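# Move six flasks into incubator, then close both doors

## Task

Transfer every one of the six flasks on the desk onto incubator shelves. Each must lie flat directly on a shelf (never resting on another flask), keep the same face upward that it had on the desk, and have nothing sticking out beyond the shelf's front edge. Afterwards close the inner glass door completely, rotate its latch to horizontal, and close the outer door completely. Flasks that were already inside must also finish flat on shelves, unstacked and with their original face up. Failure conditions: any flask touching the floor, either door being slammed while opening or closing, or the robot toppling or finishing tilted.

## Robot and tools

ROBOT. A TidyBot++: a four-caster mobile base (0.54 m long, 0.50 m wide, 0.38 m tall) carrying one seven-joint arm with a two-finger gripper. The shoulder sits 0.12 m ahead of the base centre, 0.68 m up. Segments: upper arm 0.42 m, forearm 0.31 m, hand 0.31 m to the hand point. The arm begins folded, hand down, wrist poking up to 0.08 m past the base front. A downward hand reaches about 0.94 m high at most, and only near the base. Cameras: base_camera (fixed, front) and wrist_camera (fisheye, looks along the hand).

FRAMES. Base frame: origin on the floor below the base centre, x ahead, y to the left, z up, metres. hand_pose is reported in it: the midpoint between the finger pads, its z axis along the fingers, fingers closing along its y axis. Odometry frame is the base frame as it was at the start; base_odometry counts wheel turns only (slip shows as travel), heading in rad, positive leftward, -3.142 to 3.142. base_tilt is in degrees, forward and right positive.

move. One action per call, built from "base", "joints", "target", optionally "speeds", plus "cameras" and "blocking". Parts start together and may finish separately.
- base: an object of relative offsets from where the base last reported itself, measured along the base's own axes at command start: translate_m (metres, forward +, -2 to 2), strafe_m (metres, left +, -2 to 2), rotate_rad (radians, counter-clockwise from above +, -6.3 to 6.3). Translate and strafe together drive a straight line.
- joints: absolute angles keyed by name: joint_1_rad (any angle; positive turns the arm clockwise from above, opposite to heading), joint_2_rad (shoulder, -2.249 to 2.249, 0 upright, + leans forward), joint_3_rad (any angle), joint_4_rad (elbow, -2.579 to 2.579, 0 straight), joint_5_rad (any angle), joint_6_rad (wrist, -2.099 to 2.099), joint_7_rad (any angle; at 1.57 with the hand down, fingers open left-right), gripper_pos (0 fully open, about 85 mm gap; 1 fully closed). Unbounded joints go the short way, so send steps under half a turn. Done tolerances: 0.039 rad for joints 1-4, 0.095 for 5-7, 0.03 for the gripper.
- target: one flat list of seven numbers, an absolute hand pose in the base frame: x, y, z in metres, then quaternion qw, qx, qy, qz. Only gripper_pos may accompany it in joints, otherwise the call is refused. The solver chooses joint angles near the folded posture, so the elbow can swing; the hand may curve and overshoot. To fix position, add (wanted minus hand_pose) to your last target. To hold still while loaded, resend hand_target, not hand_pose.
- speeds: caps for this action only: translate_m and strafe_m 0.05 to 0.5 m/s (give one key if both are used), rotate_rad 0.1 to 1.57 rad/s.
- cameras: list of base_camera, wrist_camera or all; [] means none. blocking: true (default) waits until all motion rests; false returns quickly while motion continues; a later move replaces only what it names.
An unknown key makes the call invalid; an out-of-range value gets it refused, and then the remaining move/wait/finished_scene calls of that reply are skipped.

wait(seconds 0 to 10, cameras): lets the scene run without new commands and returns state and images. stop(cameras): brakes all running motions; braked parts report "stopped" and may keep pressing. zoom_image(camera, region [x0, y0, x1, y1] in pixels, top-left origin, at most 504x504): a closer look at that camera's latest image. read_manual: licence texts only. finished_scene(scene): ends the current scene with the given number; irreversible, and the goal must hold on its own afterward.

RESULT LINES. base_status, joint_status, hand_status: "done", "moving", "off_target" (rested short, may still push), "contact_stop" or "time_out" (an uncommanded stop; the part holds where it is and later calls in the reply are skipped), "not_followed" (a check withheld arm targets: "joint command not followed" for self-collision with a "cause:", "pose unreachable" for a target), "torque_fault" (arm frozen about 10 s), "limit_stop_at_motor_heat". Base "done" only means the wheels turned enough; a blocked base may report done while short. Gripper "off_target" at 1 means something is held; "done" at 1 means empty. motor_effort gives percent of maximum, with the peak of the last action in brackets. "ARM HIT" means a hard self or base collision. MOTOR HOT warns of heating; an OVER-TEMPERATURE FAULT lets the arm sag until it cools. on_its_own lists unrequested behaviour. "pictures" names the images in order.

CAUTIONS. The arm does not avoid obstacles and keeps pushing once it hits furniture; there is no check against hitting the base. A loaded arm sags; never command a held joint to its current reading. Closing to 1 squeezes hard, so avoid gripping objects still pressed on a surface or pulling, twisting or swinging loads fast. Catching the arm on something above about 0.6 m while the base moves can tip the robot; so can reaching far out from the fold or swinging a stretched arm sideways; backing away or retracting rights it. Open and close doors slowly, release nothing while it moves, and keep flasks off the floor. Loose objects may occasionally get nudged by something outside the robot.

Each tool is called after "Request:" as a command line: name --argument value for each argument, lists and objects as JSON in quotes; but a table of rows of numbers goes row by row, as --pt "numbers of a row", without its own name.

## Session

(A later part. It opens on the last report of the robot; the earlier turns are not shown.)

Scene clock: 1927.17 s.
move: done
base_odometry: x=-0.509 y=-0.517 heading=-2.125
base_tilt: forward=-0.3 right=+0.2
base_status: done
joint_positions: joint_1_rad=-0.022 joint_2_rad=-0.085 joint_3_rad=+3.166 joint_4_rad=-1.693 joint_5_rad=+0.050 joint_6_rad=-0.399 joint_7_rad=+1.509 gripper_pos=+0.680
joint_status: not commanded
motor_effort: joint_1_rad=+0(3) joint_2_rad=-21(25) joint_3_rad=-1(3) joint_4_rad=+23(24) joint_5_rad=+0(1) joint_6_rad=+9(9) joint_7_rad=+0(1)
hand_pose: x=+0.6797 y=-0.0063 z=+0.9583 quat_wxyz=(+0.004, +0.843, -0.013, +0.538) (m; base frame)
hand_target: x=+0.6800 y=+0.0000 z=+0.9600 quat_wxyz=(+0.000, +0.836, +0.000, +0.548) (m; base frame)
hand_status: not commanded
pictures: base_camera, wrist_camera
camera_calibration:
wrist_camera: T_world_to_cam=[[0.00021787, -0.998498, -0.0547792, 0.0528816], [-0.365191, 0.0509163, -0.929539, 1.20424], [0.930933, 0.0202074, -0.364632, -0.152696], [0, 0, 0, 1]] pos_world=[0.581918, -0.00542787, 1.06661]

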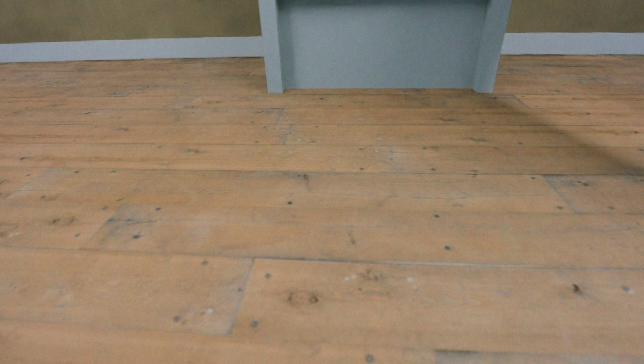

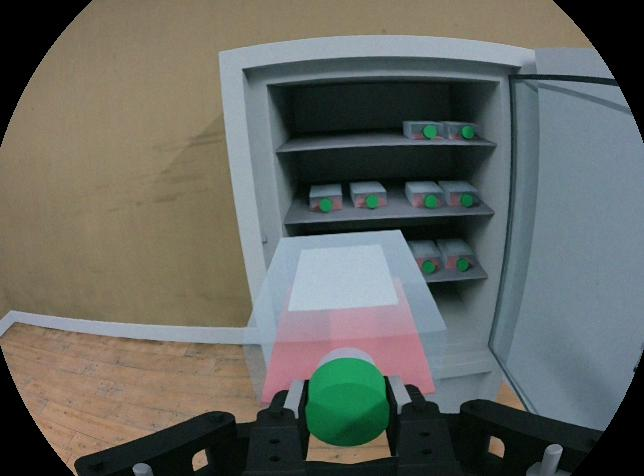

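Request:
move --base '{"rotate_rad": 0.017}' --cameras '[]'

Request:
move --base '{"translate_m": 0.089, "strafe_m": -0.007}' --target '[0.80, 0.0, 1.01, 0, 0.832, 0, 0.5548]'

Scene clock: 1937.80 s.
move: done
base_odometry: x=-0.509 y=-0.517 heading=-2.109
base_tilt: forward=-0.3 right=+0.2
base_status: done
joint_positions: joint_1_rad=-0.021 joint_2_rad=-0.085 joint_3_rad=+3.164 joint_4_rad=-1.693 joint_5_rad=+0.049 joint_6_rad=-0.399 joint_7_rad=+1.509 gripper_pos=+0.680
joint_status: not commanded
motor_effort: joint_1_rad=+0(4) joint_2_rad=-21(22) joint_3_rad=+0(4) joint_4_rad=+23(24) joint_5_rad=+1(1) joint_6_rad=+9(9) joint_7_rad=+0(0)
hand_pose: x=+0.6797 y=-0.0059 z=+0.9583 quat_wxyz=(+0.003, +0.843, -0.013, +0.538) (m; base frame)
hand_target: x=+0.6800 y=+0.0000 z=+0.9600 quat_wxyz=(+0.000, +0.836, +0.000, +0.548) (m; base frame)
hand_status: not commanded
pictures: none
No camera images: "cameras" was empty.

Scene clock: 1939.43 s.
move: done
base_odometry: x=-0.561 y=-0.590 heading=-2.109
base_tilt: forward=-0.3 right=+0.2
base_status: done
joint_positions: joint_1_rad=-0.021 joint_2_rad=+0.183 joint_3_rad=+3.164 joint_4_rad=-1.286 joint_5_rad=+0.039 joint_6_rad=-0.440 joint_7_rad=+1.518 gripper_pos=+0.680
joint_status: not commanded
motor_effort: joint_1_rad=+0(1) joint_2_rad=-31(32) joint_3_rad=-1(1) joint_4_rad=+24(24) joint_5_rad=+0(1) joint_6_rad=+9(10) joint_7_rad=+0(1)
hand_pose: x=+0.8021 y=-0.0033 z=+1.0240 quat_wxyz=(+0.004, +0.816, -0.011, +0.578) (m; base frame)
hand_target: x=+0.8000 y=+0.0000 z=+1.0100 quat_wxyz=(+0.000, +0.832, +0.000, +0.555) (m; base frame)
hand_status: done (0.015 m and 3.5 deg from the pose sent, 0.131 m and 2.8 deg at the start)
pictures: base_camera, wrist_camera
camera_calibration:
wrist_camera: T_world_to_cam=[[0.00803865, -0.99871, -0.0501361, 0.048461], [-0.273724, 0.046025, -0.960706, 1.26847], [0.961775, 0.0214462, -0.273001, -0.361294], [0, 0, 0, 1]] pos_world=[0.694304, -0.00223426, 1.12242]

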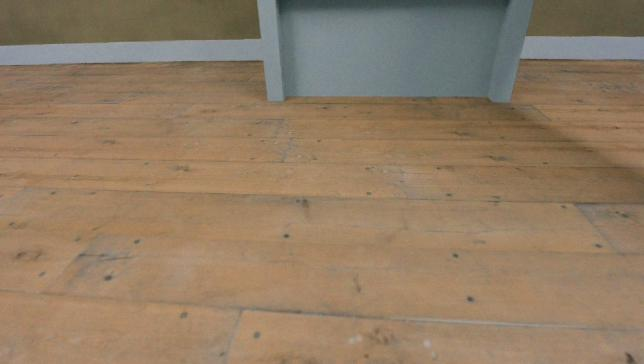

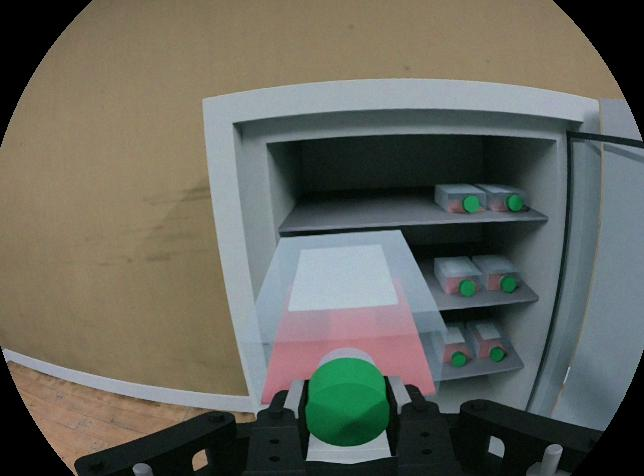

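Request:
move --target '[0.80, 0.0, 0.985, 0, 0.850, 0, 0.5268]' --cameras '[]'

Scene clock: 1947.53 s.
move: done
base_odometry: x=-0.561 y=-0.590 heading=-2.109
base_tilt: forward=-0.3 right=+0.1
base_status: not commanded
joint_positions: joint_1_rad=-0.021 joint_2_rad=+0.207 joint_3_rad=+3.164 joint_4_rad=-1.277 joint_5_rad=+0.039 joint_6_rad=-0.497 joint_7_rad=+1.518 gripper_pos=+0.680
joint_status: not commanded
motor_effort: joint_1_rad=+0(1) joint_2_rad=-33(33) joint_3_rad=-1(1) joint_4_rad=+23(25) joint_5_rad=+1(1) joint_6_rad=+9(10) joint_7_rad=+0(1)
hand_pose: x=+0.8043 y=-0.0037 z=+0.9965 quat_wxyz=(+0.005, +0.836, -0.012, +0.548) (m; base frame)
hand_target: x=+0.8000 y=+0.0000 z=+0.9850 quat_wxyz=(+0.000, +0.850, +0.000, +0.527) (m; base frame)
hand_status: done (0.013 m and 3.3 deg from the pose sent, 0.039 m and 7.2 deg at the start)
pictures: none
No camera images: "cameras" was empty.

Request:
move --target '[0.80, 0.0, 0.991, 0, 0.850, 0, 0.5268]' --cameras '[]'

Request:
move --base '{"translate_m": 0.4}' --speeds '{"translate_m": 0.15}' --cameras '["wrist_camera"]'

Scene clock: 1952.27 s.
move: done
base_odometry: x=-0.561 y=-0.590 heading=-2.109
base_tilt: forward=-0.3 right=+0.2
base_status: not commanded
joint_positions: joint_1_rad=-0.021 joint_2_rad=+0.209 joint_3_rad=+3.164 joint_4_rad=-1.257 joint_5_rad=+0.039 joint_6_rad=-0.517 joint_7_rad=+1.519 gripper_pos=+0.680
joint_status: not commanded
motor_effort: joint_1_rad=+0(1) joint_2_rad=-32(33) joint_3_rad=-1(2) joint_4_rad=+23(24) joint_5_rad=+1(1) joint_6_rad=+9(9) joint_7_rad=+0(1)
hand_pose: x=+0.8043 y=-0.0038 z=+1.0023 quat_wxyz=(+0.005, +0.836, -0.012, +0.548) (m; base frame)
hand_target: x=+0.8000 y=+0.0000 z=+0.9910 quat_wxyz=(+0.000, +0.850, +0.000, +0.527) (m; base frame)
hand_status: done (0.013 m and 3.3 deg from the pose sent, 0.008 m and 3.3 deg at the start)
pictures: none
No camera images: "cameras" was empty.

Scene clock: 1955.63 s.
move: done
base_odometry: x=-0.766 y=-0.933 heading=-2.110
base_tilt: forward=-0.3 right=+0.2
base_status: done
joint_positions: joint_1_rad=-0.021 joint_2_rad=+0.220 joint_3_rad=+3.164 joint_4_rad=-1.256 joint_5_rad=+0.039 joint_6_rad=-0.517 joint_7_rad=+1.519 gripper_pos=+0.680
joint_status: not commanded
motor_effort: joint_1_rad=+0(2) joint_2_rad=-33(36) joint_3_rad=-1(2) joint_4_rad=+23(24) joint_5_rad=+1(1) joint_6_rad=+9(9) joint_7_rad=+0(1)
hand_pose: x=+0.8079 y=-0.0037 z=+0.9944 quat_wxyz=(+0.005, +0.839, -0.012, +0.543) (m; base frame)
hand_target: x=+0.8000 y=+0.0000 z=+0.9910 quat_wxyz=(+0.000, +0.850, +0.000, +0.527) (m; base frame)
hand_status: not commanded
pictures: wrist_camera
camera_calibration:
wrist_camera: T_world_to_cam=[[0.00084268, -0.998721, -0.0505554, 0.0527617], [-0.353101, 0.0470017, -0.934404, 1.27958], [0.935585, 0.0186385, -0.352609, -0.274537], [0, 0, 0, 1]] pos_world=[0.708628, -0.00233115, 1.10151]

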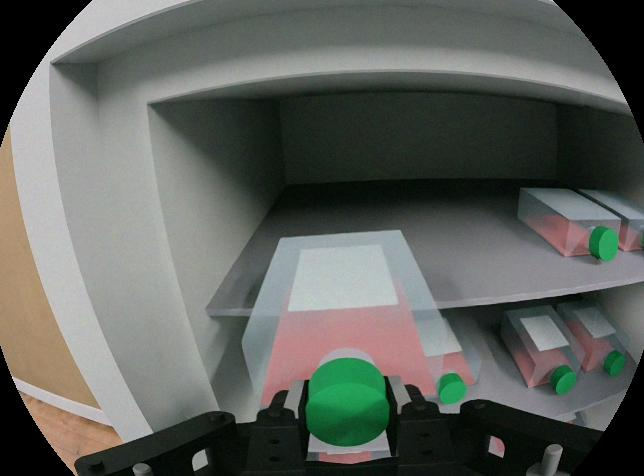

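Request:
move --target '[0.80, 0.0, 1.0, 0, 0.849, 0, 0.5284]' --cameras '["wrist_camera"]'

Request:
move --base '{"translate_m": 0.08}' --speeds '{"translate_m": 0.1}' --cameras '["wrist_camera"]'

Scene clock: 1961.13 s.
move: done
base_odometry: x=-0.766 y=-0.933 heading=-2.110
base_tilt: forward=-0.3 right=+0.2
base_status: not commanded
joint_positions: joint_1_rad=-0.021 joint_2_rad=+0.220 joint_3_rad=+3.164 joint_4_rad=-1.229 joint_5_rad=+0.039 joint_6_rad=-0.539 joint_7_rad=+1.519 gripper_pos=+0.680
joint_status: not commanded
motor_effort: joint_1_rad=+0(1) joint_2_rad=-33(34) joint_3_rad=-1(2) joint_4_rad=+23(24) joint_5_rad=+0(1) joint_6_rad=+9(9) joint_7_rad=+1(1)
hand_pose: x=+0.8077 y=-0.0039 z=+1.0046 quat_wxyz=(+0.005, +0.838, -0.012, +0.546) (m; base frame)
hand_target: x=+0.8000 y=+0.0000 z=+1.0000 quat_wxyz=(+0.000, +0.849, +0.000, +0.528) (m; base frame)
hand_status: done (0.010 m and 2.8 deg from the pose sent, 0.010 m and 2.5 deg at the start)
pictures: wrist_camera
camera_calibration:
wrist_camera: T_world_to_cam=[[0.000368984, -0.99872, -0.0505832, 0.0535146], [-0.347737, 0.0472983, -0.936398, 1.28669], [0.937592, 0.0179352, -0.347274, -0.277757], [0, 0, 0, 1]] pos_world=[0.707831, -0.00243031, 1.1111]

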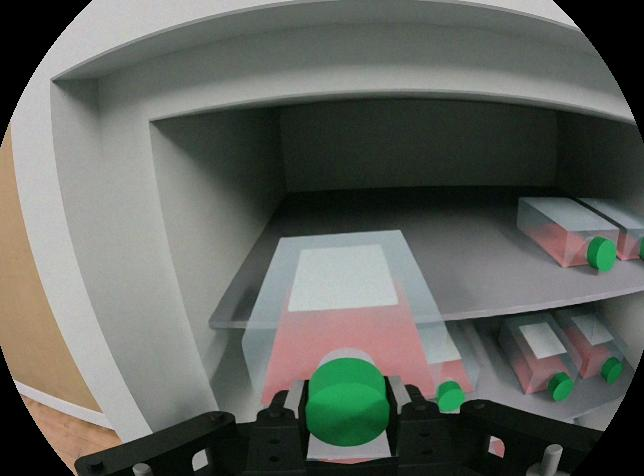

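Scene clock: 1962.53 s.
move: done
base_odometry: x=-0.808 y=-1.002 heading=-2.110
base_tilt: forward=-0.3 right=+0.2
base_status: done
joint_positions: joint_1_rad=-0.021 joint_2_rad=+0.222 joint_3_rad=+3.164 joint_4_rad=-1.229 joint_5_rad=+0.038 joint_6_rad=-0.539 joint_7_rad=+1.519 gripper_pos=+0.680
joint_status: not commanded
motor_effort: joint_1_rad=+0(2) joint_2_rad=-32(36) joint_3_rad=-1(2) joint_4_rad=+24(24) joint_5_rad=+1(1) joint_6_rad=+9(9) joint_7_rad=+0(1)
hand_pose: x=+0.8083 y=-0.0038 z=+1.0032 quat_wxyz=(+0.005, +0.839, -0.013, +0.545) (m; base frame)
hand_target: x=+0.8000 y=+0.0000 z=+1.0000 quat_wxyz=(+0.000, +0.849, +0.000, +0.528) (m; base frame)
hand_status: not commanded
pictures: wrist_camera
camera_calibration:
wrist_camera: T_world_to_cam=[[0.000284143, -0.998709, -0.0508022, 0.0537621], [-0.349758, 0.0474943, -0.935635, 1.28656], [0.93684, 0.0180343, -0.349293, -0.276207], [0, 0, 0, 1]] pos_world=[0.708729, -0.00243016, 1.11]

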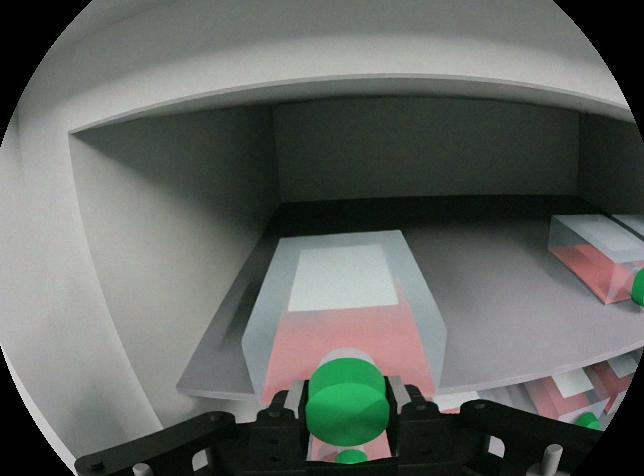

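Request:
move --target '[0.80, 0.0, 0.992, 0, 0.846, 0, 0.533]' --cameras '[]'

Request:
move --base '{"translate_m": 0.078}' --speeds '{"translate_m": 0.08}' --cameras '["wrist_camera"]'

Scene clock: 1966.73 s.
move: done
base_odometry: x=-0.808 y=-1.002 heading=-2.110
base_tilt: forward=-0.3 right=+0.2
base_status: not commanded
joint_positions: joint_1_rad=-0.021 joint_2_rad=+0.221 joint_3_rad=+3.164 joint_4_rad=-1.244 joint_5_rad=+0.038 joint_6_rad=-0.539 joint_7_rad=+1.519 gripper_pos=+0.680
joint_status: not commanded
motor_effort: joint_1_rad=+0(1) joint_2_rad=-33(34) joint_3_rad=-1(1) joint_4_rad=+24(24) joint_5_rad=+1(1) joint_6_rad=+9(10) joint_7_rad=+0(1)
hand_pose: x=+0.8066 y=-0.0039 z=+0.9946 quat_wxyz=(+0.005, +0.842, -0.013, +0.539) (m; base frame)
hand_target: x=+0.8000 y=+0.0000 z=+0.9920 quat_wxyz=(+0.000, +0.846, +0.000, +0.533) (m; base frame)
hand_status: done (0.008 m and 1.7 deg from the pose sent, 0.015 m and 2.2 deg at the start)
pictures: none
No camera images: "cameras" was empty.

Scene clock: 1968.27 s.
move: done
base_odometry: x=-0.848 y=-1.069 heading=-2.111
base_tilt: forward=-0.2 right=+0.2
base_status: done
joint_positions: joint_1_rad=-0.021 joint_2_rad=+0.218 joint_3_rad=+3.164 joint_4_rad=-1.244 joint_5_rad=+0.038 joint_6_rad=-0.539 joint_7_rad=+1.519 gripper_pos=+0.680
joint_status: not commanded
motor_effort: joint_1_rad=+0(1) joint_2_rad=-33(36) joint_3_rad=-1(2) joint_4_rad=+23(24) joint_5_rad=+0(1) joint_6_rad=+9(10) joint_7_rad=+0(1)
hand_pose: x=+0.8058 y=-0.0039 z=+0.9965 quat_wxyz=(+0.005, +0.842, -0.013, +0.540) (m; base frame)
hand_target: x=+0.8000 y=+0.0000 z=+0.9920 quat_wxyz=(+0.000, +0.846, +0.000, +0.533) (m; base frame)
hand_status: not commanded
pictures: wrist_camera
camera_calibration:
wrist_camera: T_world_to_cam=[[-0.000426111, -0.998694, -0.0510812, 0.0541897], [-0.360786, 0.0477943, -0.931423, 1.28402], [0.932649, 0.0180325, -0.360335, -0.261769], [0, 0, 0, 1]] pos_world=[0.70742, -0.00252982, 1.10441]

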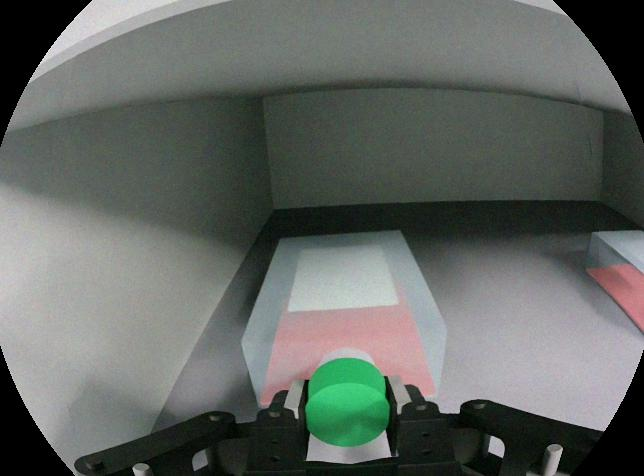

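Request:
move --target '[0.80, 0.0, 0.981, 0, 0.840, 0, 0.5426]' --cameras '[]'

Request:
move --target '[0.80, 0.0, 0.973, 0, 0.840, 0, 0.5426]' --cameras '["wrist_camera"]'

Scene clock: 1972.43 s.
move: done
base_odometry: x=-0.848 y=-1.069 heading=-2.111
base_tilt: forward=-0.4 right=+0.2
base_status: not commanded
joint_positions: joint_1_rad=-0.021 joint_2_rad=+0.208 joint_3_rad=+3.164 joint_4_rad=-1.294 joint_5_rad=+0.038 joint_6_rad=-0.505 joint_7_rad=+1.519 gripper_pos=+0.680
joint_status: not commanded
motor_effort: joint_1_rad=+0(1) joint_2_rad=-30(33) joint_3_rad=-1(2) joint_4_rad=+22(24) joint_5_rad=+1(1) joint_6_rad=+7(9) joint_7_rad=+0(1)
hand_pose: x=+0.8018 y=-0.0037 z=+0.9836 quat_wxyz=(+0.005, +0.843, -0.012, +0.537) (m; base frame)
hand_target: x=+0.8000 y=+0.0000 z=+0.9810 quat_wxyz=(+0.000, +0.840, +0.000, +0.543) (m; base frame)
hand_status: done (0.005 m and 1.6 deg from the pose sent, 0.017 m and 1.6 deg at the start)
pictures: none
No camera images: "cameras" was empty.

Scene clock: 1973.03 s.
move: done
base_odometry: x=-0.848 y=-1.069 heading=-2.111
base_tilt: forward=-0.3 right=+0.2
base_status: not commanded
joint_positions: joint_1_rad=-0.021 joint_2_rad=+0.203 joint_3_rad=+3.164 joint_4_rad=-1.314 joint_5_rad=+0.038 joint_6_rad=-0.485 joint_7_rad=+1.519 gripper_pos=+0.680
joint_status: not commanded
motor_effort: joint_1_rad=+0(1) joint_2_rad=-29(30) joint_3_rad=-1(2) joint_4_rad=+21(21) joint_5_rad=+0(1) joint_6_rad=+6(7) joint_7_rad=+1(1)
hand_pose: x=+0.8009 y=-0.0035 z=+0.9810 quat_wxyz=(+0.005, +0.842, -0.012, +0.540) (m; base frame)
hand_target: x=+0.8000 y=+0.0000 z=+0.9730 quat_wxyz=(+0.000, +0.840, +0.000, +0.543) (m; base frame)
hand_status: done (0.009 m and 1.5 deg from the pose sent, 0.011 m and 1.6 deg at the start)
pictures: wrist_camera
camera_calibration:
wrist_camera: T_world_to_cam=[[0.00200031, -0.998699, -0.050962, 0.0517585], [-0.360587, 0.0468133, -0.93155, 1.26781], [0.932723, 0.0202396, -0.360024, -0.263179], [0, 0, 0, 1]] pos_world=[0.702524, -0.00233251, 1.08891]

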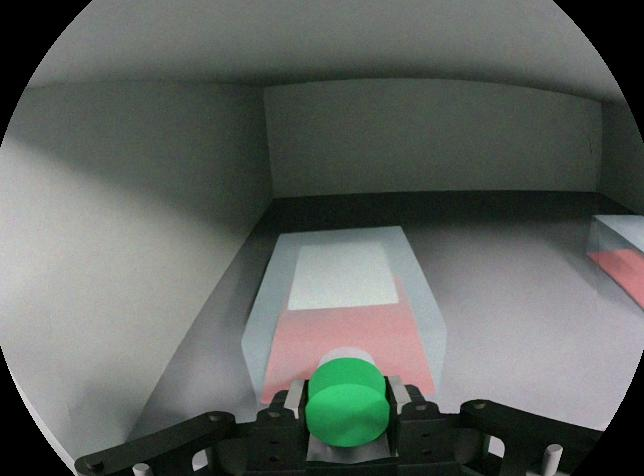

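Request:
move --target '[0.80, 0.0, 0.972, 0, 0.830, 0, 0.5578]' --cameras '["wrist_camera"]'

Scene clock: 1976.13 s.
move: done
base_odometry: x=-0.848 y=-1.069 heading=-2.111
base_tilt: forward=-0.3 right=+0.2
base_status: not commanded
joint_positions: joint_1_rad=-0.021 joint_2_rad=+0.190 joint_3_rad=+3.164 joint_4_rad=-1.361 joint_5_rad=+0.037 joint_6_rad=-0.420 joint_7_rad=+1.519 gripper_pos=+0.680
joint_status: not commanded
motor_effort: joint_1_rad=-2(2) joint_2_rad=-28(29) joint_3_rad=-1(2) joint_4_rad=+19(20) joint_5_rad=+1(1) joint_6_rad=+6(7) joint_7_rad=+1(1)
hand_pose: x=+0.7997 y=-0.0029 z=+0.9804 quat_wxyz=(+0.004, +0.833, -0.011, +0.553) (m; base frame)
hand_target: x=+0.8000 y=+0.0000 z=+0.9720 quat_wxyz=(+0.000, +0.830, +0.000, +0.558) (m; base frame)
hand_status: done (0.009 m and 1.5 deg from the pose sent, 0.010 m and 2.8 deg at the start)
pictures: wrist_camera
camera_calibration:
wrist_camera: T_world_to_cam=[[0.00616094, -0.99866, -0.0513837, 0.0494284], [-0.331574, 0.0464376, -0.942286, 1.25407], [0.943409, 0.0228429, -0.330843, -0.299386], [0, 0, 0, 1]] pos_world=[0.697954, -0.0020348, 1.08518]

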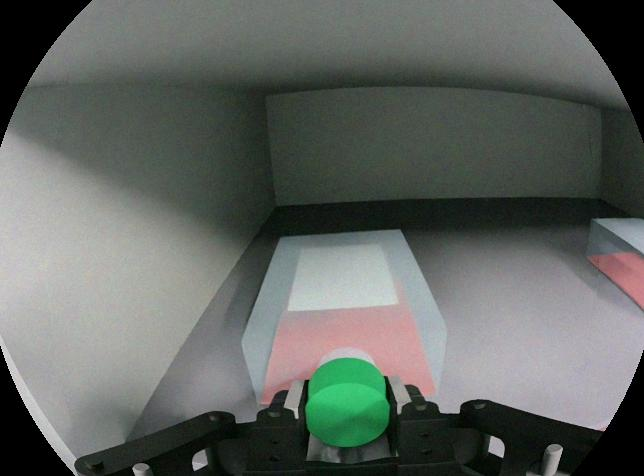

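Request:
move --target '[0.80, 0.0, 0.986, 0, 0.834, 0, 0.5518]' --cameras '[]'

Request:
move --base '{"translate_m": 0.03}' --speeds '{"translate_m": 0.06}' --cameras '[]'

Request:
move --target '[0.80, 0.0, 0.974, 0, 0.832, 0, 0.5548]' --cameras '["wrist_camera"]'

Scene clock: 1985.50 s.
move: done
base_odometry: x=-0.848 y=-1.069 heading=-2.111
base_tilt: forward=-0.3 right=+0.2
base_status: not commanded
joint_positions: joint_1_rad=-0.021 joint_2_rad=+0.192 joint_3_rad=+3.164 joint_4_rad=-1.352 joint_5_rad=+0.037 joint_6_rad=-0.429 joint_7_rad=+1.520 gripper_pos=+0.680
joint_status: not commanded
motor_effort: joint_1_rad=+0(1) joint_2_rad=-32(32) joint_3_rad=-1(2) joint_4_rad=+23(24) joint_5_rad=+0(1) joint_6_rad=+9(9) joint_7_rad=+0(1)
hand_pose: x=+0.8001 y=-0.0029 z=+0.9817 quat_wxyz=(+0.004, +0.834, -0.011, +0.552) (m; base frame)
hand_target: x=+0.8000 y=+0.0000 z=+0.9860 quat_wxyz=(+0.000, +0.834, +0.000, +0.552) (m; base frame)
hand_status: done (0.005 m and 1.3 deg from the pose sent, 0.006 m and 1.3 deg at the start)
pictures: none
No camera images: "cameras" was empty.

Scene clock: 1986.53 s.
move: done
base_odometry: x=-0.863 y=-1.095 heading=-2.111
base_tilt: forward=-0.3 right=+0.1
base_status: done
joint_positions: joint_1_rad=-0.021 joint_2_rad=+0.193 joint_3_rad=+3.164 joint_4_rad=-1.351 joint_5_rad=+0.037 joint_6_rad=-0.429 joint_7_rad=+1.520 gripper_pos=+0.680
joint_status: not commanded
motor_effort: joint_1_rad=+0(1) joint_2_rad=-31(34) joint_3_rad=-1(2) joint_4_rad=+23(24) joint_5_rad=+1(1) joint_6_rad=+9(9) joint_7_rad=+0(1)
hand_pose: x=+0.8005 y=-0.0029 z=+0.9812 quat_wxyz=(+0.004, +0.834, -0.011, +0.552) (m; base frame)
hand_target: x=+0.8000 y=+0.0000 z=+0.9860 quat_wxyz=(+0.000, +0.834, +0.000, +0.552) (m; base frame)
hand_status: not commanded
pictures: none
No camera images: "cameras" was empty.

Scene clock: 1987.27 s.
move: done
base_odometry: x=-0.863 y=-1.095 heading=-2.111
base_tilt: forward=-0.3 right=+0.2
base_status: not commanded
joint_positions: joint_1_rad=-0.021 joint_2_rad=+0.191 joint_3_rad=+3.164 joint_4_rad=-1.360 joint_5_rad=+0.037 joint_6_rad=-0.417 joint_7_rad=+1.520 gripper_pos=+0.680
joint_status: not commanded
motor_effort: joint_1_rad=-1(1) joint_2_rad=-28(32) joint_3_rad=-2(2) joint_4_rad=+20(24) joint_5_rad=+0(1) joint_6_rad=+7(9) joint_7_rad=+1(1)
hand_pose: x=+0.8004 y=-0.0028 z=+0.9806 quat_wxyz=(+0.004, +0.833, -0.010, +0.554) (m; base frame)
hand_target: x=+0.8000 y=+0.0000 z=+0.9740 quat_wxyz=(+0.000, +0.832, +0.000, +0.555) (m; base frame)
hand_status: done (0.007 m and 1.3 deg from the pose sent, 0.008 m and 1.4 deg at the start)
pictures: wrist_camera
camera_calibration:
wrist_camera: T_world_to_cam=[[0.00658047, -0.99869, -0.0507422, 0.0485351], [-0.329962, 0.0457327, -0.942886, 1.25375], [0.943971, 0.0229476, -0.329229, -0.302006], [0, 0, 0, 1]] pos_world=[0.698456, -0.00193566, 1.08518]

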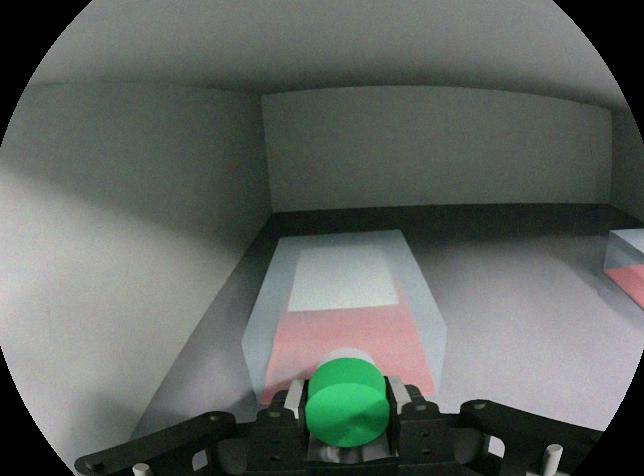

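Release and back out.

Request:
move --joints '{"gripper_pos": 0.62}' --cameras '[]'

Request:
move --joints '{"gripper_pos": 0.45}' --cameras '["wrist_camera"]'

Request:
move --base '{"translate_m": -0.15}' --speeds '{"translate_m": 0.1}' --cameras '["wrist_camera"]'

Scene clock: 1991.40 s.
move: done
base_odometry: x=-0.863 y=-1.095 heading=-2.111
base_tilt: forward=-0.3 right=+0.1
base_status: not commanded
joint_positions: joint_1_rad=-0.021 joint_2_rad=+0.191 joint_3_rad=+3.164 joint_4_rad=-1.361 joint_5_rad=+0.037 joint_6_rad=-0.417 joint_7_rad=+1.522 gripper_pos=+0.620
joint_status: all done
motor_effort: joint_1_rad=-1(1) joint_2_rad=-30(31) joint_3_rad=-1(2) joint_4_rad=+21(22) joint_5_rad=+0(1) joint_6_rad=+7(8) joint_7_rad=+0(1)
hand_pose: x=+0.8002 y=-0.0028 z=+0.9800 quat_wxyz=(+0.004, +0.833, -0.010, +0.553) (m; base frame)
hand_target: x=+0.8000 y=+0.0000 z=+0.9740 quat_wxyz=(+0.000, +0.832, +0.000, +0.555) (m; base frame)
hand_status: not commanded
pictures: none
No camera images: "cameras" was empty.

Scene clock: 1992.00 s.
move: done
base_odometry: x=-0.863 y=-1.095 heading=-2.111
base_tilt: forward=-0.3 right=+0.2
base_status: not commanded
joint_positions: joint_1_rad=-0.021 joint_2_rad=+0.191 joint_3_rad=+3.164 joint_4_rad=-1.362 joint_5_rad=+0.037 joint_6_rad=-0.417 joint_7_rad=+1.522 gripper_pos=+0.450
joint_status: all done
motor_effort: joint_1_rad=+0(1) joint_2_rad=-31(31) joint_3_rad=-1(1) joint_4_rad=+22(24) joint_5_rad=+1(1) joint_6_rad=+8(9) joint_7_rad=+0(1)
hand_pose: x=+0.8002 y=-0.0028 z=+0.9799 quat_wxyz=(+0.004, +0.833, -0.010, +0.553) (m; base frame)
hand_target: x=+0.8000 y=+0.0000 z=+0.9740 quat_wxyz=(+0.000, +0.832, +0.000, +0.555) (m; base frame)
hand_status: not commanded
pictures: wrist_camera
camera_calibration:
wrist_camera: T_world_to_cam=[[0.00705617, -0.998746, -0.0495586, 0.046987], [-0.331061, 0.0444317, -0.942563, 1.2536], [0.943583, 0.0230578, -0.330332, -0.300737], [0, 0, 0, 1]] pos_world=[0.698457, -0.0018372, 1.08458]

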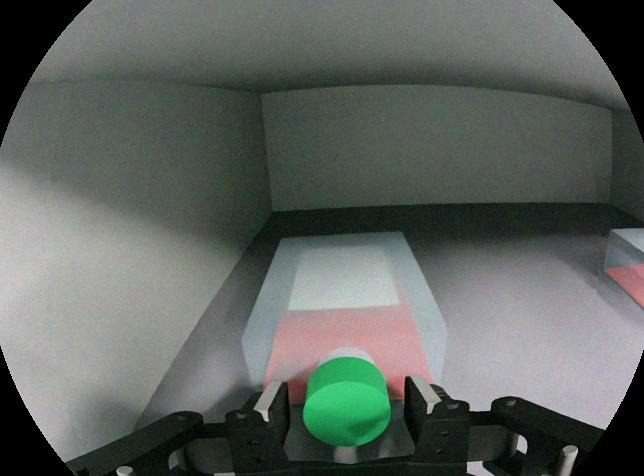

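Scene clock: 1994.10 s.
move: done
base_odometry: x=-0.786 y=-0.966 heading=-2.111
base_tilt: forward=-0.4 right=+0.2
base_status: done
joint_positions: joint_1_rad=-0.021 joint_2_rad=+0.188 joint_3_rad=+3.164 joint_4_rad=-1.363 joint_5_rad=+0.037 joint_6_rad=-0.417 joint_7_rad=+1.522 gripper_pos=+0.450
joint_status: not commanded
motor_effort: joint_1_rad=+0(1) joint_2_rad=-31(34) joint_3_rad=-1(2) joint_4_rad=+22(23) joint_5_rad=+0(1) joint_6_rad=+8(9) joint_7_rad=+0(1)
hand_pose: x=+0.7991 y=-0.0028 z=+0.9812 quat_wxyz=(+0.004, +0.833, -0.010, +0.554) (m; base frame)
hand_target: x=+0.8000 y=+0.0000 z=+0.9740 quat_wxyz=(+0.000, +0.832, +0.000, +0.555) (m; base frame)
hand_status: not commanded
pictures: wrist_camera
camera_calibration:
wrist_camera: T_world_to_cam=[[0.00726636, -0.998748, -0.0494903, 0.0467299], [-0.329453, 0.0443374, -0.94313, 1.2537], [0.944144, 0.0231578, -0.328718, -0.30129], [0, 0, 0, 1]] pos_world=[0.697158, -0.00193738, 1.08568]

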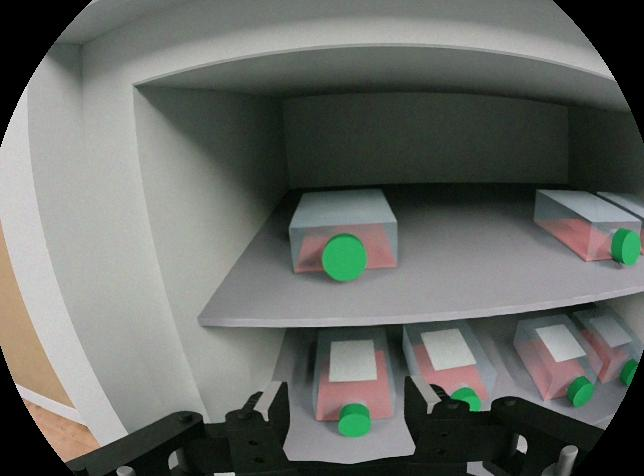

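Request:
move --base '{"translate_m": -0.5}' --speeds '{"translate_m": 0.4}' --cameras '[]'

Request:
move --base '{"translate_m": -1.1, "strafe_m": 1.3}' --joints '{"joint_1_rad": 0, "joint_2_rad": -0.3, "joint_3_rad": 3.14, "joint_4_rad": -2.0, "joint_5_rad": 0, "joint_6_rad": -0.45, "joint_7_rad": 1.57}' --cameras '[]'

Request:
move --base '{"rotate_rad": 1.47}'

Scene clock: 2025.67 s.
move: done
base_odometry: x=-0.529 y=-0.537 heading=-2.111
base_tilt: forward=-0.3 right=+0.2
base_status: done
joint_positions: joint_1_rad=-0.021 joint_2_rad=+0.187 joint_3_rad=+3.164 joint_4_rad=-1.363 joint_5_rad=+0.037 joint_6_rad=-0.417 joint_7_rad=+1.522 gripper_pos=+0.450
joint_status: not commanded
motor_effort: joint_1_rad=+0(1) joint_2_rad=-31(34) joint_3_rad=-2(2) joint_4_rad=+23(23) joint_5_rad=+1(1) joint_6_rad=+8(9) joint_7_rad=+0(0)
hand_pose: x=+0.7990 y=-0.0028 z=+0.9813 quat_wxyz=(+0.004, +0.832, -0.010, +0.554) (m; base frame)
hand_target: x=+0.8000 y=+0.0000 z=+0.9740 quat_wxyz=(+0.000, +0.832, +0.000, +0.555) (m; base frame)
hand_status: not commanded
pictures: none
No camera images: "cameras" was empty.

Scene clock: 2030.43 s.
move: done
base_odometry: x=+1.151 y=-0.262 heading=-2.110
base_tilt: forward=-0.3 right=+0.3
base_status: done
joint_positions: joint_1_rad=-0.019 joint_2_rad=-0.292 joint_3_rad=+3.156 joint_4_rad=-1.972 joint_5_rad=+0.037 joint_6_rad=-0.417 joint_7_rad=+1.522 gripper_pos=+0.450
joint_status: all done
motor_effort: joint_1_rad=-1(2) joint_2_rad=-12(34) joint_3_rad=-1(2) joint_4_rad=+22(24) joint_5_rad=+1(1) joint_6_rad=+8(9) joint_7_rad=+0(1)
hand_pose: x=+0.5797 y=-0.0017 z=+0.8938 quat_wxyz=(+0.000, +0.867, -0.009, +0.499) (m; base frame)
hand_target: x=+0.5669 y=+0.0021 z=+0.8729 quat_wxyz=(+0.000, +0.880, +0.000, +0.476) (m; base frame)
hand_status: not commanded
pictures: none
No camera images: "cameras" was empty.

Scene clock: 2032.80 s.
move: done
base_odometry: x=+1.151 y=-0.262 heading=-0.641
base_tilt: forward=-0.3 right=+0.2
base_status: done
joint_positions: joint_1_rad=-0.012 joint_2_rad=-0.292 joint_3_rad=+3.147 joint_4_rad=-1.972 joint_5_rad=+0.037 joint_6_rad=-0.417 joint_7_rad=+1.522 gripper_pos=+0.450
joint_status: not commanded
motor_effort: joint_1_rad=+0(2) joint_2_rad=-12(13) joint_3_rad=+0(3) joint_4_rad=+23(23) joint_5_rad=+0(1) joint_6_rad=+8(8) joint_7_rad=+0(1)
hand_pose: x=+0.5796 y=-0.0005 z=+0.8938 quat_wxyz=(+0.000, +0.867, -0.008, +0.499) (m; base frame)
hand_target: x=+0.5669 y=+0.0021 z=+0.8729 quat_wxyz=(+0.000, +0.880, +0.000, +0.476) (m; base frame)
hand_status: not commanded
pictures: base_camera, wrist_camera
camera_calibration:
wrist_camera: T_world_to_cam=[[0.00805067, -0.998411, -0.0557661, 0.0514561], [-0.449409, 0.046206, -0.89213, 1.12278], [0.89329, 0.032244, -0.448323, 0.0135453], [0, 0, 0, 1]] pos_world=[0.492075, -0.000941685, 1.01061]

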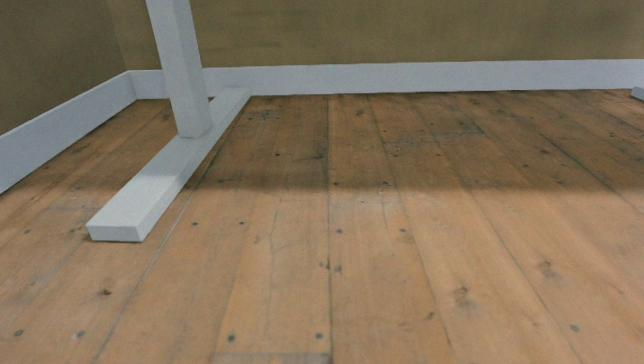

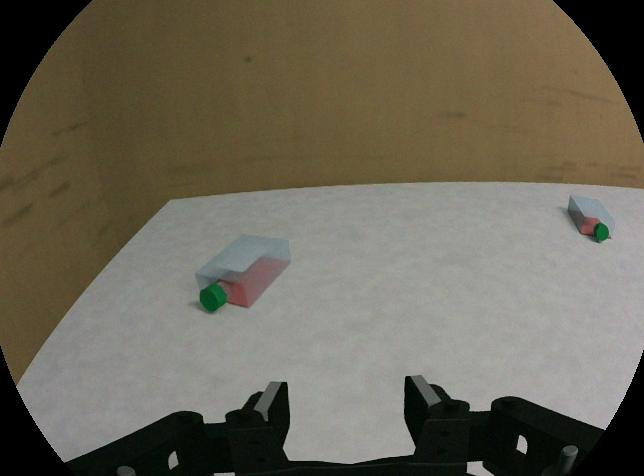

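Request:
move --base '{"translate_m": 0.08, "strafe_m": 0.15}' --speeds '{"translate_m": 0.25}' --cameras '[]'

Request:
move --target '[0.77, 0.03, 0.835, 0.1, 0.8489, -0.1727, 0.4903]' --joints '{"gripper_pos": 0.3}' --cameras '["wrist_camera"]'

Scene clock: 2045.83 s.
move: done
base_odometry: x=+1.305 y=-0.189 heading=-0.640
base_tilt: forward=-0.3 right=+0.2
base_status: done
joint_positions: joint_1_rad=-0.011 joint_2_rad=-0.293 joint_3_rad=+3.146 joint_4_rad=-1.973 joint_5_rad=+0.037 joint_6_rad=-0.417 joint_7_rad=+1.522 gripper_pos=+0.450
joint_status: not commanded
motor_effort: joint_1_rad=+0(1) joint_2_rad=-11(14) joint_3_rad=+0(2) joint_4_rad=+21(22) joint_5_rad=+0(1) joint_6_rad=+8(8) joint_7_rad=+0(1)
hand_pose: x=+0.5793 y=-0.0006 z=+0.8942 quat_wxyz=(+0.000, +0.867, -0.008, +0.499) (m; base frame)
hand_target: x=+0.5669 y=+0.0021 z=+0.8729 quat_wxyz=(+0.000, +0.880, +0.000, +0.476) (m; base frame)
hand_status: not commanded
pictures: none
No camera images: "cameras" was empty.

Scene clock: 2048.13 s.
move: done
base_odometry: x=+1.305 y=-0.189 heading=-0.640
base_tilt: forward=-0.4 right=+0.2
base_status: not commanded
joint_positions: joint_1_rad=-0.586 joint_2_rad=+0.299 joint_3_rad=+3.498 joint_4_rad=-1.598 joint_5_rad=+0.890 joint_6_rad=-0.528 joint_7_rad=+0.328 gripper_pos=+0.300
joint_status: all done
motor_effort: joint_1_rad=-1(2) joint_2_rad=-31(33) joint_3_rad=+2(3) joint_4_rad=+20(22) joint_5_rad=+4(4) joint_6_rad=+3(8) joint_7_rad=+0(1)
hand_pose: x=+0.7718 y=+0.0537 z=+0.8250 quat_wxyz=(+0.069, +0.860, -0.144, +0.484) (m; base frame)
hand_target: x=+0.7700 y=+0.0300 z=+0.8350 quat_wxyz=(+0.100, +0.849, -0.173, +0.490) (m; base frame)
hand_status: done (0.026 m and 5.1 deg from the pose sent, 0.202 m and 22.2 deg at the start)
pictures: wrist_camera
camera_calibration:
wrist_camera: T_world_to_cam=[[-0.293785, -0.953371, -0.0690926, 0.34184], [-0.429084, 0.196124, -0.881716, 1.11301], [0.854153, -0.229388, -0.466694, -0.131276], [0, 0, 0, 1]] pos_world=[0.690131, 0.0775, 0.94371]

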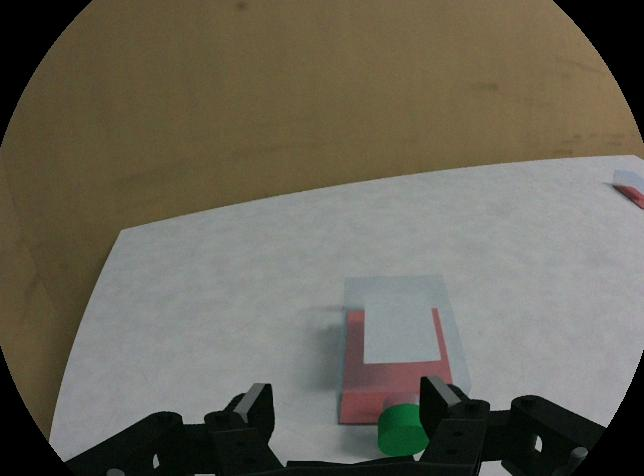

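Request:
move --target '[0.792, -0.012, 0.80, 0.1, 0.8489, -0.1727, 0.4903]' --cameras '["wrist_camera"]'

Scene clock: 2055.70 s.
move: done
base_odometry: x=+1.305 y=-0.189 heading=-0.640
base_tilt: forward=-0.3 right=+0.2
base_status: not commanded
joint_positions: joint_1_rad=-0.880 joint_2_rad=+0.467 joint_3_rad=+4.156 joint_4_rad=-1.610 joint_5_rad=+0.242 joint_6_rad=-0.350 joint_7_rad=+0.813 gripper_pos=+0.300
joint_status: not commanded
motor_effort: joint_1_rad=+0(1) joint_2_rad=-28(31) joint_3_rad=+8(8) joint_4_rad=+20(21) joint_5_rad=+2(4) joint_6_rad=+6(6) joint_7_rad=+0(1)
hand_pose: x=+0.7863 y=-0.0241 z=+0.8051 quat_wxyz=(+0.106, +0.849, -0.196, +0.479) (m; base frame)
hand_target: x=+0.7920 y=-0.0120 z=+0.8000 quat_wxyz=(+0.100, +0.849, -0.173, +0.490) (m; base frame)
hand_status: done (0.014 m and 3.0 deg from the pose sent, 0.073 m and 5.1 deg at the start)
pictures: wrist_camera
camera_calibration:
wrist_camera: T_world_to_cam=[[-0.414779, -0.908213, -0.0557482, 0.355968], [-0.40307, 0.238318, -0.883594, 1.09909], [0.815778, -0.344025, -0.464923, -0.144882], [0, 0, 0, 1]] pos_world=[0.708849, 0.0115194, 0.923633]

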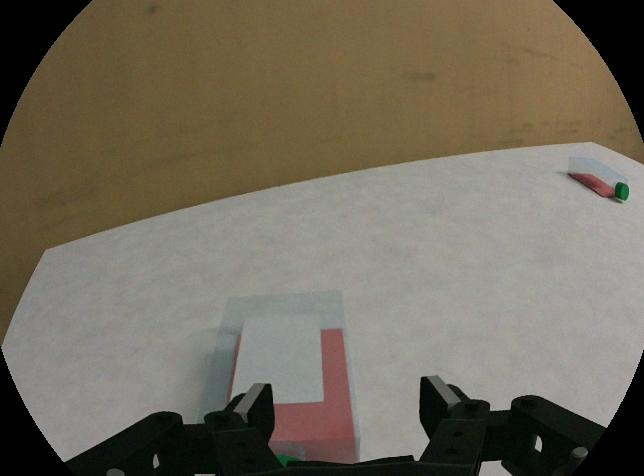

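Request:
move --base '{"translate_m": 0.002, "strafe_m": 0.025}' --target '[0.790, -0.012, 0.782, 0.1, 0.8489, -0.1727, 0.4903]' --cameras '["wrist_camera"]'

Scene clock: 2062.07 s.
move: done
base_odometry: x=+1.322 y=-0.171 heading=-0.640
base_tilt: forward=-0.2 right=+0.2
base_status: done
joint_positions: joint_1_rad=-0.914 joint_2_rad=+0.517 joint_3_rad=+4.213 joint_4_rad=-1.656 joint_5_rad=+0.112 joint_6_rad=-0.292 joint_7_rad=+0.908 gripper_pos=+0.300
joint_status: not commanded
motor_effort: joint_1_rad=+0(3) joint_2_rad=-28(31) joint_3_rad=+8(10) joint_4_rad=+18(20) joint_5_rad=+2(2) joint_6_rad=+6(6) joint_7_rad=+0(0)
hand_pose: x=+0.7853 y=-0.0188 z=+0.7808 quat_wxyz=(+0.108, +0.852, -0.190, +0.475) (m; base frame)
hand_target: x=+0.7900 y=-0.0120 z=+0.7820 quat_wxyz=(+0.100, +0.849, -0.173, +0.490) (m; base frame)
hand_status: done (0.008 m and 2.8 deg from the pose sent, 0.026 m and 3.0 deg at the start)
pictures: wrist_camera
camera_calibration:
wrist_camera: T_world_to_cam=[[-0.406518, -0.91246, -0.046468, 0.345228], [-0.414491, 0.229511, -0.880637, 1.08241], [0.814211, -0.338735, -0.471507, -0.146968], [0, 0, 0, 1]] pos_world=[0.708655, 0.0167979, 0.899959]

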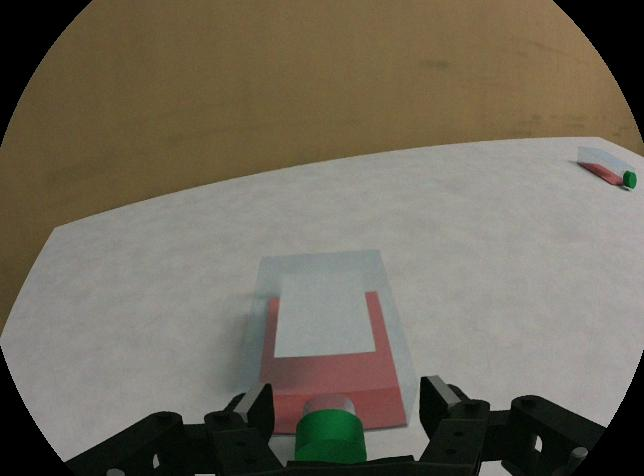

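Request:
move --base '{"translate_m": 0.002, "strafe_m": 0.005}' --target '[0.793, -0.013, 0.762, 0.1, 0.8489, -0.1727, 0.4903]' --cameras '["wrist_camera"]'

Scene clock: 2068.40 s.
move: done
base_odometry: x=+1.326 y=-0.168 heading=-0.640
base_tilt: forward=-0.3 right=+0.2
base_status: done
joint_positions: joint_1_rad=-0.914 joint_2_rad=+0.554 joint_3_rad=+4.214 joint_4_rad=-1.686 joint_5_rad=+0.008 joint_6_rad=-0.237 joint_7_rad=+0.982 gripper_pos=+0.300
joint_status: not commanded
motor_effort: joint_1_rad=+0(4) joint_2_rad=-29(31) joint_3_rad=+9(10) joint_4_rad=+18(19) joint_5_rad=+2(2) joint_6_rad=+6(7) joint_7_rad=+0(1)
hand_pose: x=+0.7889 y=-0.0103 z=+0.7597 quat_wxyz=(+0.101, +0.855, -0.184, +0.475) (m; base frame)
hand_target: x=+0.7930 y=-0.0130 z=+0.7620 quat_wxyz=(+0.100, +0.849, -0.173, +0.490) (m; base frame)
hand_status: done (0.005 m and 2.3 deg from the pose sent, 0.021 m and 2.8 deg at the start)
pictures: wrist_camera
camera_calibration:
wrist_camera: T_world_to_cam=[[-0.391107, -0.918857, -0.0523256, 0.345674], [-0.419484, 0.228579, -0.878513, 1.06563], [0.819188, -0.321642, -0.474844, -0.158165], [0, 0, 0, 1]] pos_world=[0.711776, 0.0231714, 0.879152]

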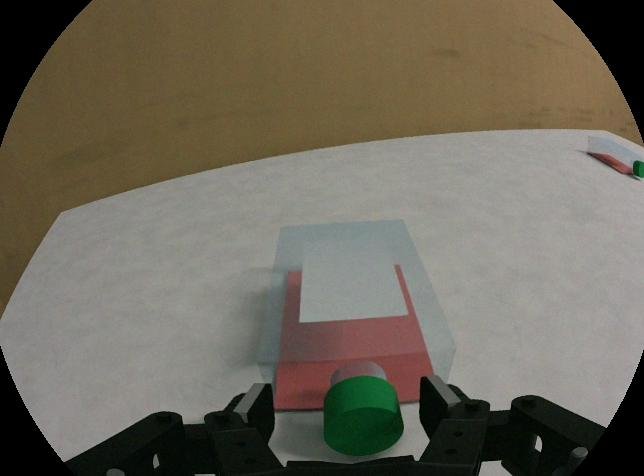

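Request:
move --base '{"translate_m": -0.001, "strafe_m": -0.005}' --target '[0.796, -0.014, 0.749, 0.1, 0.8489, -0.1727, 0.4903]' --cameras '["wrist_camera"]'

Scene clock: 2072.17 s.
move: done
base_odometry: x=+1.323 y=-0.171 heading=-0.640
base_tilt: forward=-0.3 right=+0.2
base_status: done
joint_positions: joint_1_rad=-0.904 joint_2_rad=+0.571 joint_3_rad=+4.214 joint_4_rad=-1.701 joint_5_rad=-0.050 joint_6_rad=-0.205 joint_7_rad=+1.024 gripper_pos=+0.300
joint_status: not commanded
motor_effort: joint_1_rad=+0(4) joint_2_rad=-29(31) joint_3_rad=+9(11) joint_4_rad=+17(19) joint_5_rad=+1(2) joint_6_rad=+7(7) joint_7_rad=+0(0)
hand_pose: x=+0.7912 y=-0.0131 z=+0.7515 quat_wxyz=(+0.098, +0.853, -0.186, +0.477) (m; base frame)
hand_target: x=+0.7960 y=-0.0140 z=+0.7490 quat_wxyz=(+0.100, +0.849, -0.173, +0.490) (m; base frame)
hand_status: done (0.006 m and 2.2 deg from the pose sent, 0.013 m and 2.3 deg at the start)
pictures: wrist_camera
camera_calibration:
wrist_camera: T_world_to_cam=[[-0.392025, -0.918049, -0.0591784, 0.349525], [-0.413448, 0.233285, -0.880136, 1.05656], [0.821814, -0.320568, -0.471019, -0.169775], [0, 0, 0, 1]] pos_world=[0.713379, 0.019977, 0.870634]

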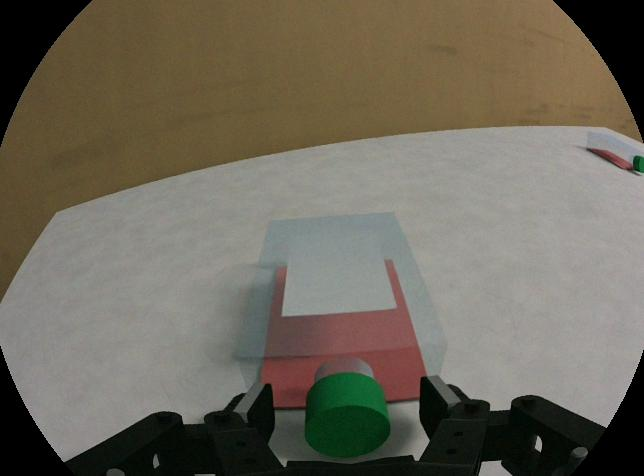

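Request:
move --target '[0.796, -0.014, 0.745, 0.1, 0.8489, -0.1727, 0.4903]' --joints '{"gripper_pos": 0.42}' --cameras '["wrist_camera"]'

Request:
move --joints '{"gripper_pos": 0.52}' --cameras '["wrist_camera"]'

Scene clock: 2079.23 s.
move: done
base_odometry: x=+1.323 y=-0.171 heading=-0.640
base_tilt: forward=-0.3 right=+0.2
base_status: not commanded
joint_positions: joint_1_rad=-0.904 joint_2_rad=+0.575 joint_3_rad=+4.214 joint_4_rad=-1.706 joint_5_rad=-0.066 joint_6_rad=-0.196 joint_7_rad=+1.035 gripper_pos=+0.420
joint_status: all done
motor_effort: joint_1_rad=+0(1) joint_2_rad=-29(30) joint_3_rad=+9(10) joint_4_rad=+18(18) joint_5_rad=+2(2) joint_6_rad=+7(7) joint_7_rad=+0(1)
hand_pose: x=+0.7915 y=-0.0123 z=+0.7490 quat_wxyz=(+0.097, +0.853, -0.186, +0.478) (m; base frame)
hand_target: x=+0.7960 y=-0.0140 z=+0.7450 quat_wxyz=(+0.100, +0.849, -0.173, +0.490) (m; base frame)
hand_status: done (0.006 m and 2.1 deg from the pose sent, 0.008 m and 2.2 deg at the start)
pictures: wrist_camera
camera_calibration:
wrist_camera: T_world_to_cam=[[-0.390335, -0.918636, -0.0612137, 0.350441], [-0.412206, 0.233826, -0.880575, 1.05368], [0.823241, -0.318486, -0.469938, -0.172927], [0, 0, 0, 1]] pos_world=[0.713482, 0.0204748, 0.868029]

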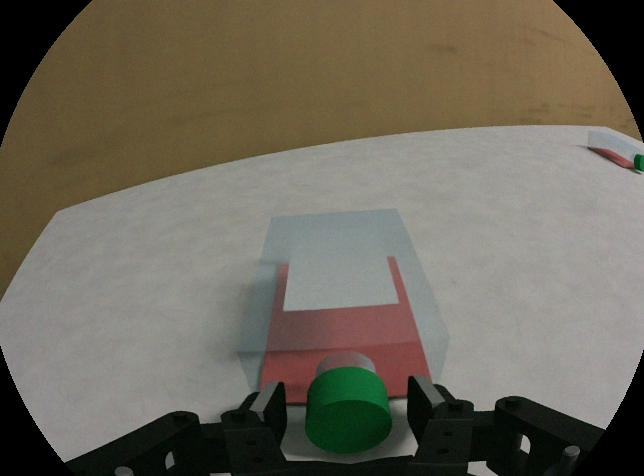

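Scene clock: 2079.77 s.
move: done
base_odometry: x=+1.323 y=-0.171 heading=-0.640
base_tilt: forward=-0.3 right=+0.1
base_status: not commanded
joint_positions: joint_1_rad=-0.904 joint_2_rad=+0.575 joint_3_rad=+4.214 joint_4_rad=-1.706 joint_5_rad=-0.066 joint_6_rad=-0.196 joint_7_rad=+1.035 gripper_pos=+0.520
joint_status: all done
motor_effort: joint_1_rad=+0(1) joint_2_rad=-29(30) joint_3_rad=+9(9) joint_4_rad=+18(18) joint_5_rad=+1(2) joint_6_rad=+7(7) joint_7_rad=+1(1)
hand_pose: x=+0.7915 y=-0.0123 z=+0.7490 quat_wxyz=(+0.097, +0.853, -0.186, +0.478) (m; base frame)
hand_target: x=+0.7960 y=-0.0140 z=+0.7450 quat_wxyz=(+0.100, +0.849, -0.173, +0.490) (m; base frame)
hand_status: not commanded
pictures: wrist_camera
camera_calibration:
wrist_camera: T_world_to_cam=[[-0.390335, -0.918636, -0.0612137, 0.350441], [-0.412206, 0.233826, -0.880575, 1.05368], [0.823241, -0.318486, -0.469938, -0.172927], [0, 0, 0, 1]] pos_world=[0.713482, 0.0204748, 0.868029]

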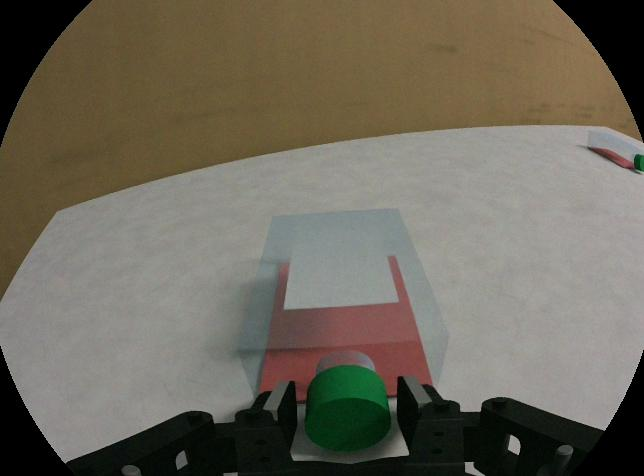

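Request:
move --joints '{"gripper_pos":0.6}' --cameras '["wrist_camera"]'

Request:
move --joints '{"gripper_pos":0.66}' --cameras '[]'

Request:
move --joints '{"gripper_pos":0.85}' --cameras '["wrist_camera"]'

Scene clock: 2115.03 s.
move: done
base_odometry: x=+1.323 y=-0.171 heading=-0.640
base_tilt: forward=-0.3 right=+0.2
base_status: not commanded
joint_positions: joint_1_rad=-0.904 joint_2_rad=+0.575 joint_3_rad=+4.214 joint_4_rad=-1.706 joint_5_rad=-0.066 joint_6_rad=-0.196 joint_7_rad=+1.035 gripper_pos=+0.600
joint_status: all done
motor_effort: joint_1_rad=+0(0) joint_2_rad=-29(30) joint_3_rad=+9(10) joint_4_rad=+18(18) joint_5_rad=+1(2) joint_6_rad=+7(7) joint_7_rad=+0(0)
hand_pose: x=+0.7915 y=-0.0123 z=+0.7490 quat_wxyz=(+0.097, +0.853, -0.186, +0.478) (m; base frame)
hand_target: x=+0.7960 y=-0.0140 z=+0.7450 quat_wxyz=(+0.100, +0.849, -0.173, +0.490) (m; base frame)
hand_status: not commanded
pictures: wrist_camera
camera_calibration:
wrist_camera: T_world_to_cam=[[-0.390335, -0.918636, -0.0612137, 0.350441], [-0.412206, 0.233826, -0.880575, 1.05368], [0.823241, -0.318486, -0.469938, -0.172927], [0, 0, 0, 1]] pos_world=[0.713482, 0.0204748, 0.868029]

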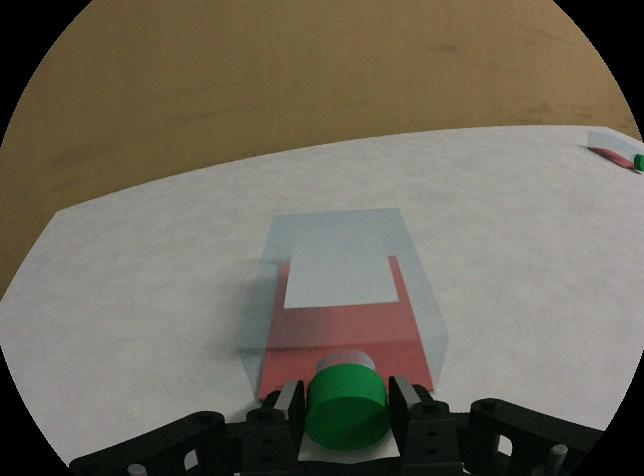

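Scene clock: 2115.50 s.
move: done
base_odometry: x=+1.323 y=-0.171 heading=-0.640
base_tilt: forward=-0.2 right=+0.2
base_status: not commanded
joint_positions: joint_1_rad=-0.904 joint_2_rad=+0.575 joint_3_rad=+4.214 joint_4_rad=-1.706 joint_5_rad=-0.066 joint_6_rad=-0.195 joint_7_rad=+1.035 gripper_pos=+0.656
joint_status: all done
motor_effort: joint_1_rad=+0(1) joint_2_rad=-29(30) joint_3_rad=+9(9) joint_4_rad=+18(18) joint_5_rad=+1(1) joint_6_rad=+7(7) joint_7_rad=+0(1)
hand_pose: x=+0.7916 y=-0.0122 z=+0.7491 quat_wxyz=(+0.097, +0.853, -0.186, +0.478) (m; base frame)
hand_target: x=+0.7960 y=-0.0140 z=+0.7450 quat_wxyz=(+0.100, +0.849, -0.173, +0.490) (m; base frame)
hand_status: not commanded
pictures: none
No camera images: "cameras" was empty.

Scene clock: 2116.10 s.
move: off_target
base_odometry: x=+1.323 y=-0.171 heading=-0.640
base_tilt: forward=-0.3 right=+0.3
base_status: not commanded
joint_positions: joint_1_rad=-0.904 joint_2_rad=+0.575 joint_3_rad=+4.214 joint_4_rad=-1.706 joint_5_rad=-0.066 joint_6_rad=-0.194 joint_7_rad=+1.035 gripper_pos=+0.680
joint_status: gripper_pos off_target (ended at +0.680, target +0.850)
motor_effort: joint_1_rad=-1(1) joint_2_rad=-28(30) joint_3_rad=+9(9) joint_4_rad=+17(18) joint_5_rad=+1(2) joint_6_rad=+6(7) joint_7_rad=+0(0)
hand_pose: x=+0.7918 y=-0.0122 z=+0.7492 quat_wxyz=(+0.097, +0.853, -0.186, +0.479) (m; base frame)
hand_target: x=+0.7960 y=-0.0140 z=+0.7450 quat_wxyz=(+0.100, +0.849, -0.173, +0.490) (m; base frame)
hand_status: not commanded
pictures: wrist_camera
camera_calibration:
wrist_camera: T_world_to_cam=[[-0.389822, -0.918843, -0.0613788, 0.350359], [-0.411452, 0.233413, -0.881037, 1.05366], [0.823861, -0.318193, -0.469049, -0.174153], [0, 0, 0, 1]] pos_world=[0.713584, 0.0205738, 0.868128]

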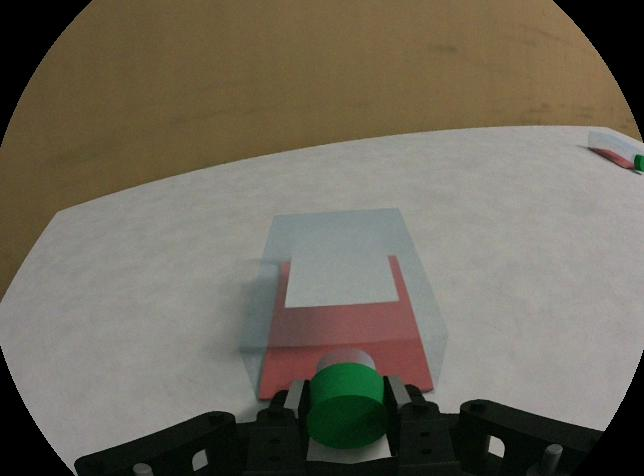

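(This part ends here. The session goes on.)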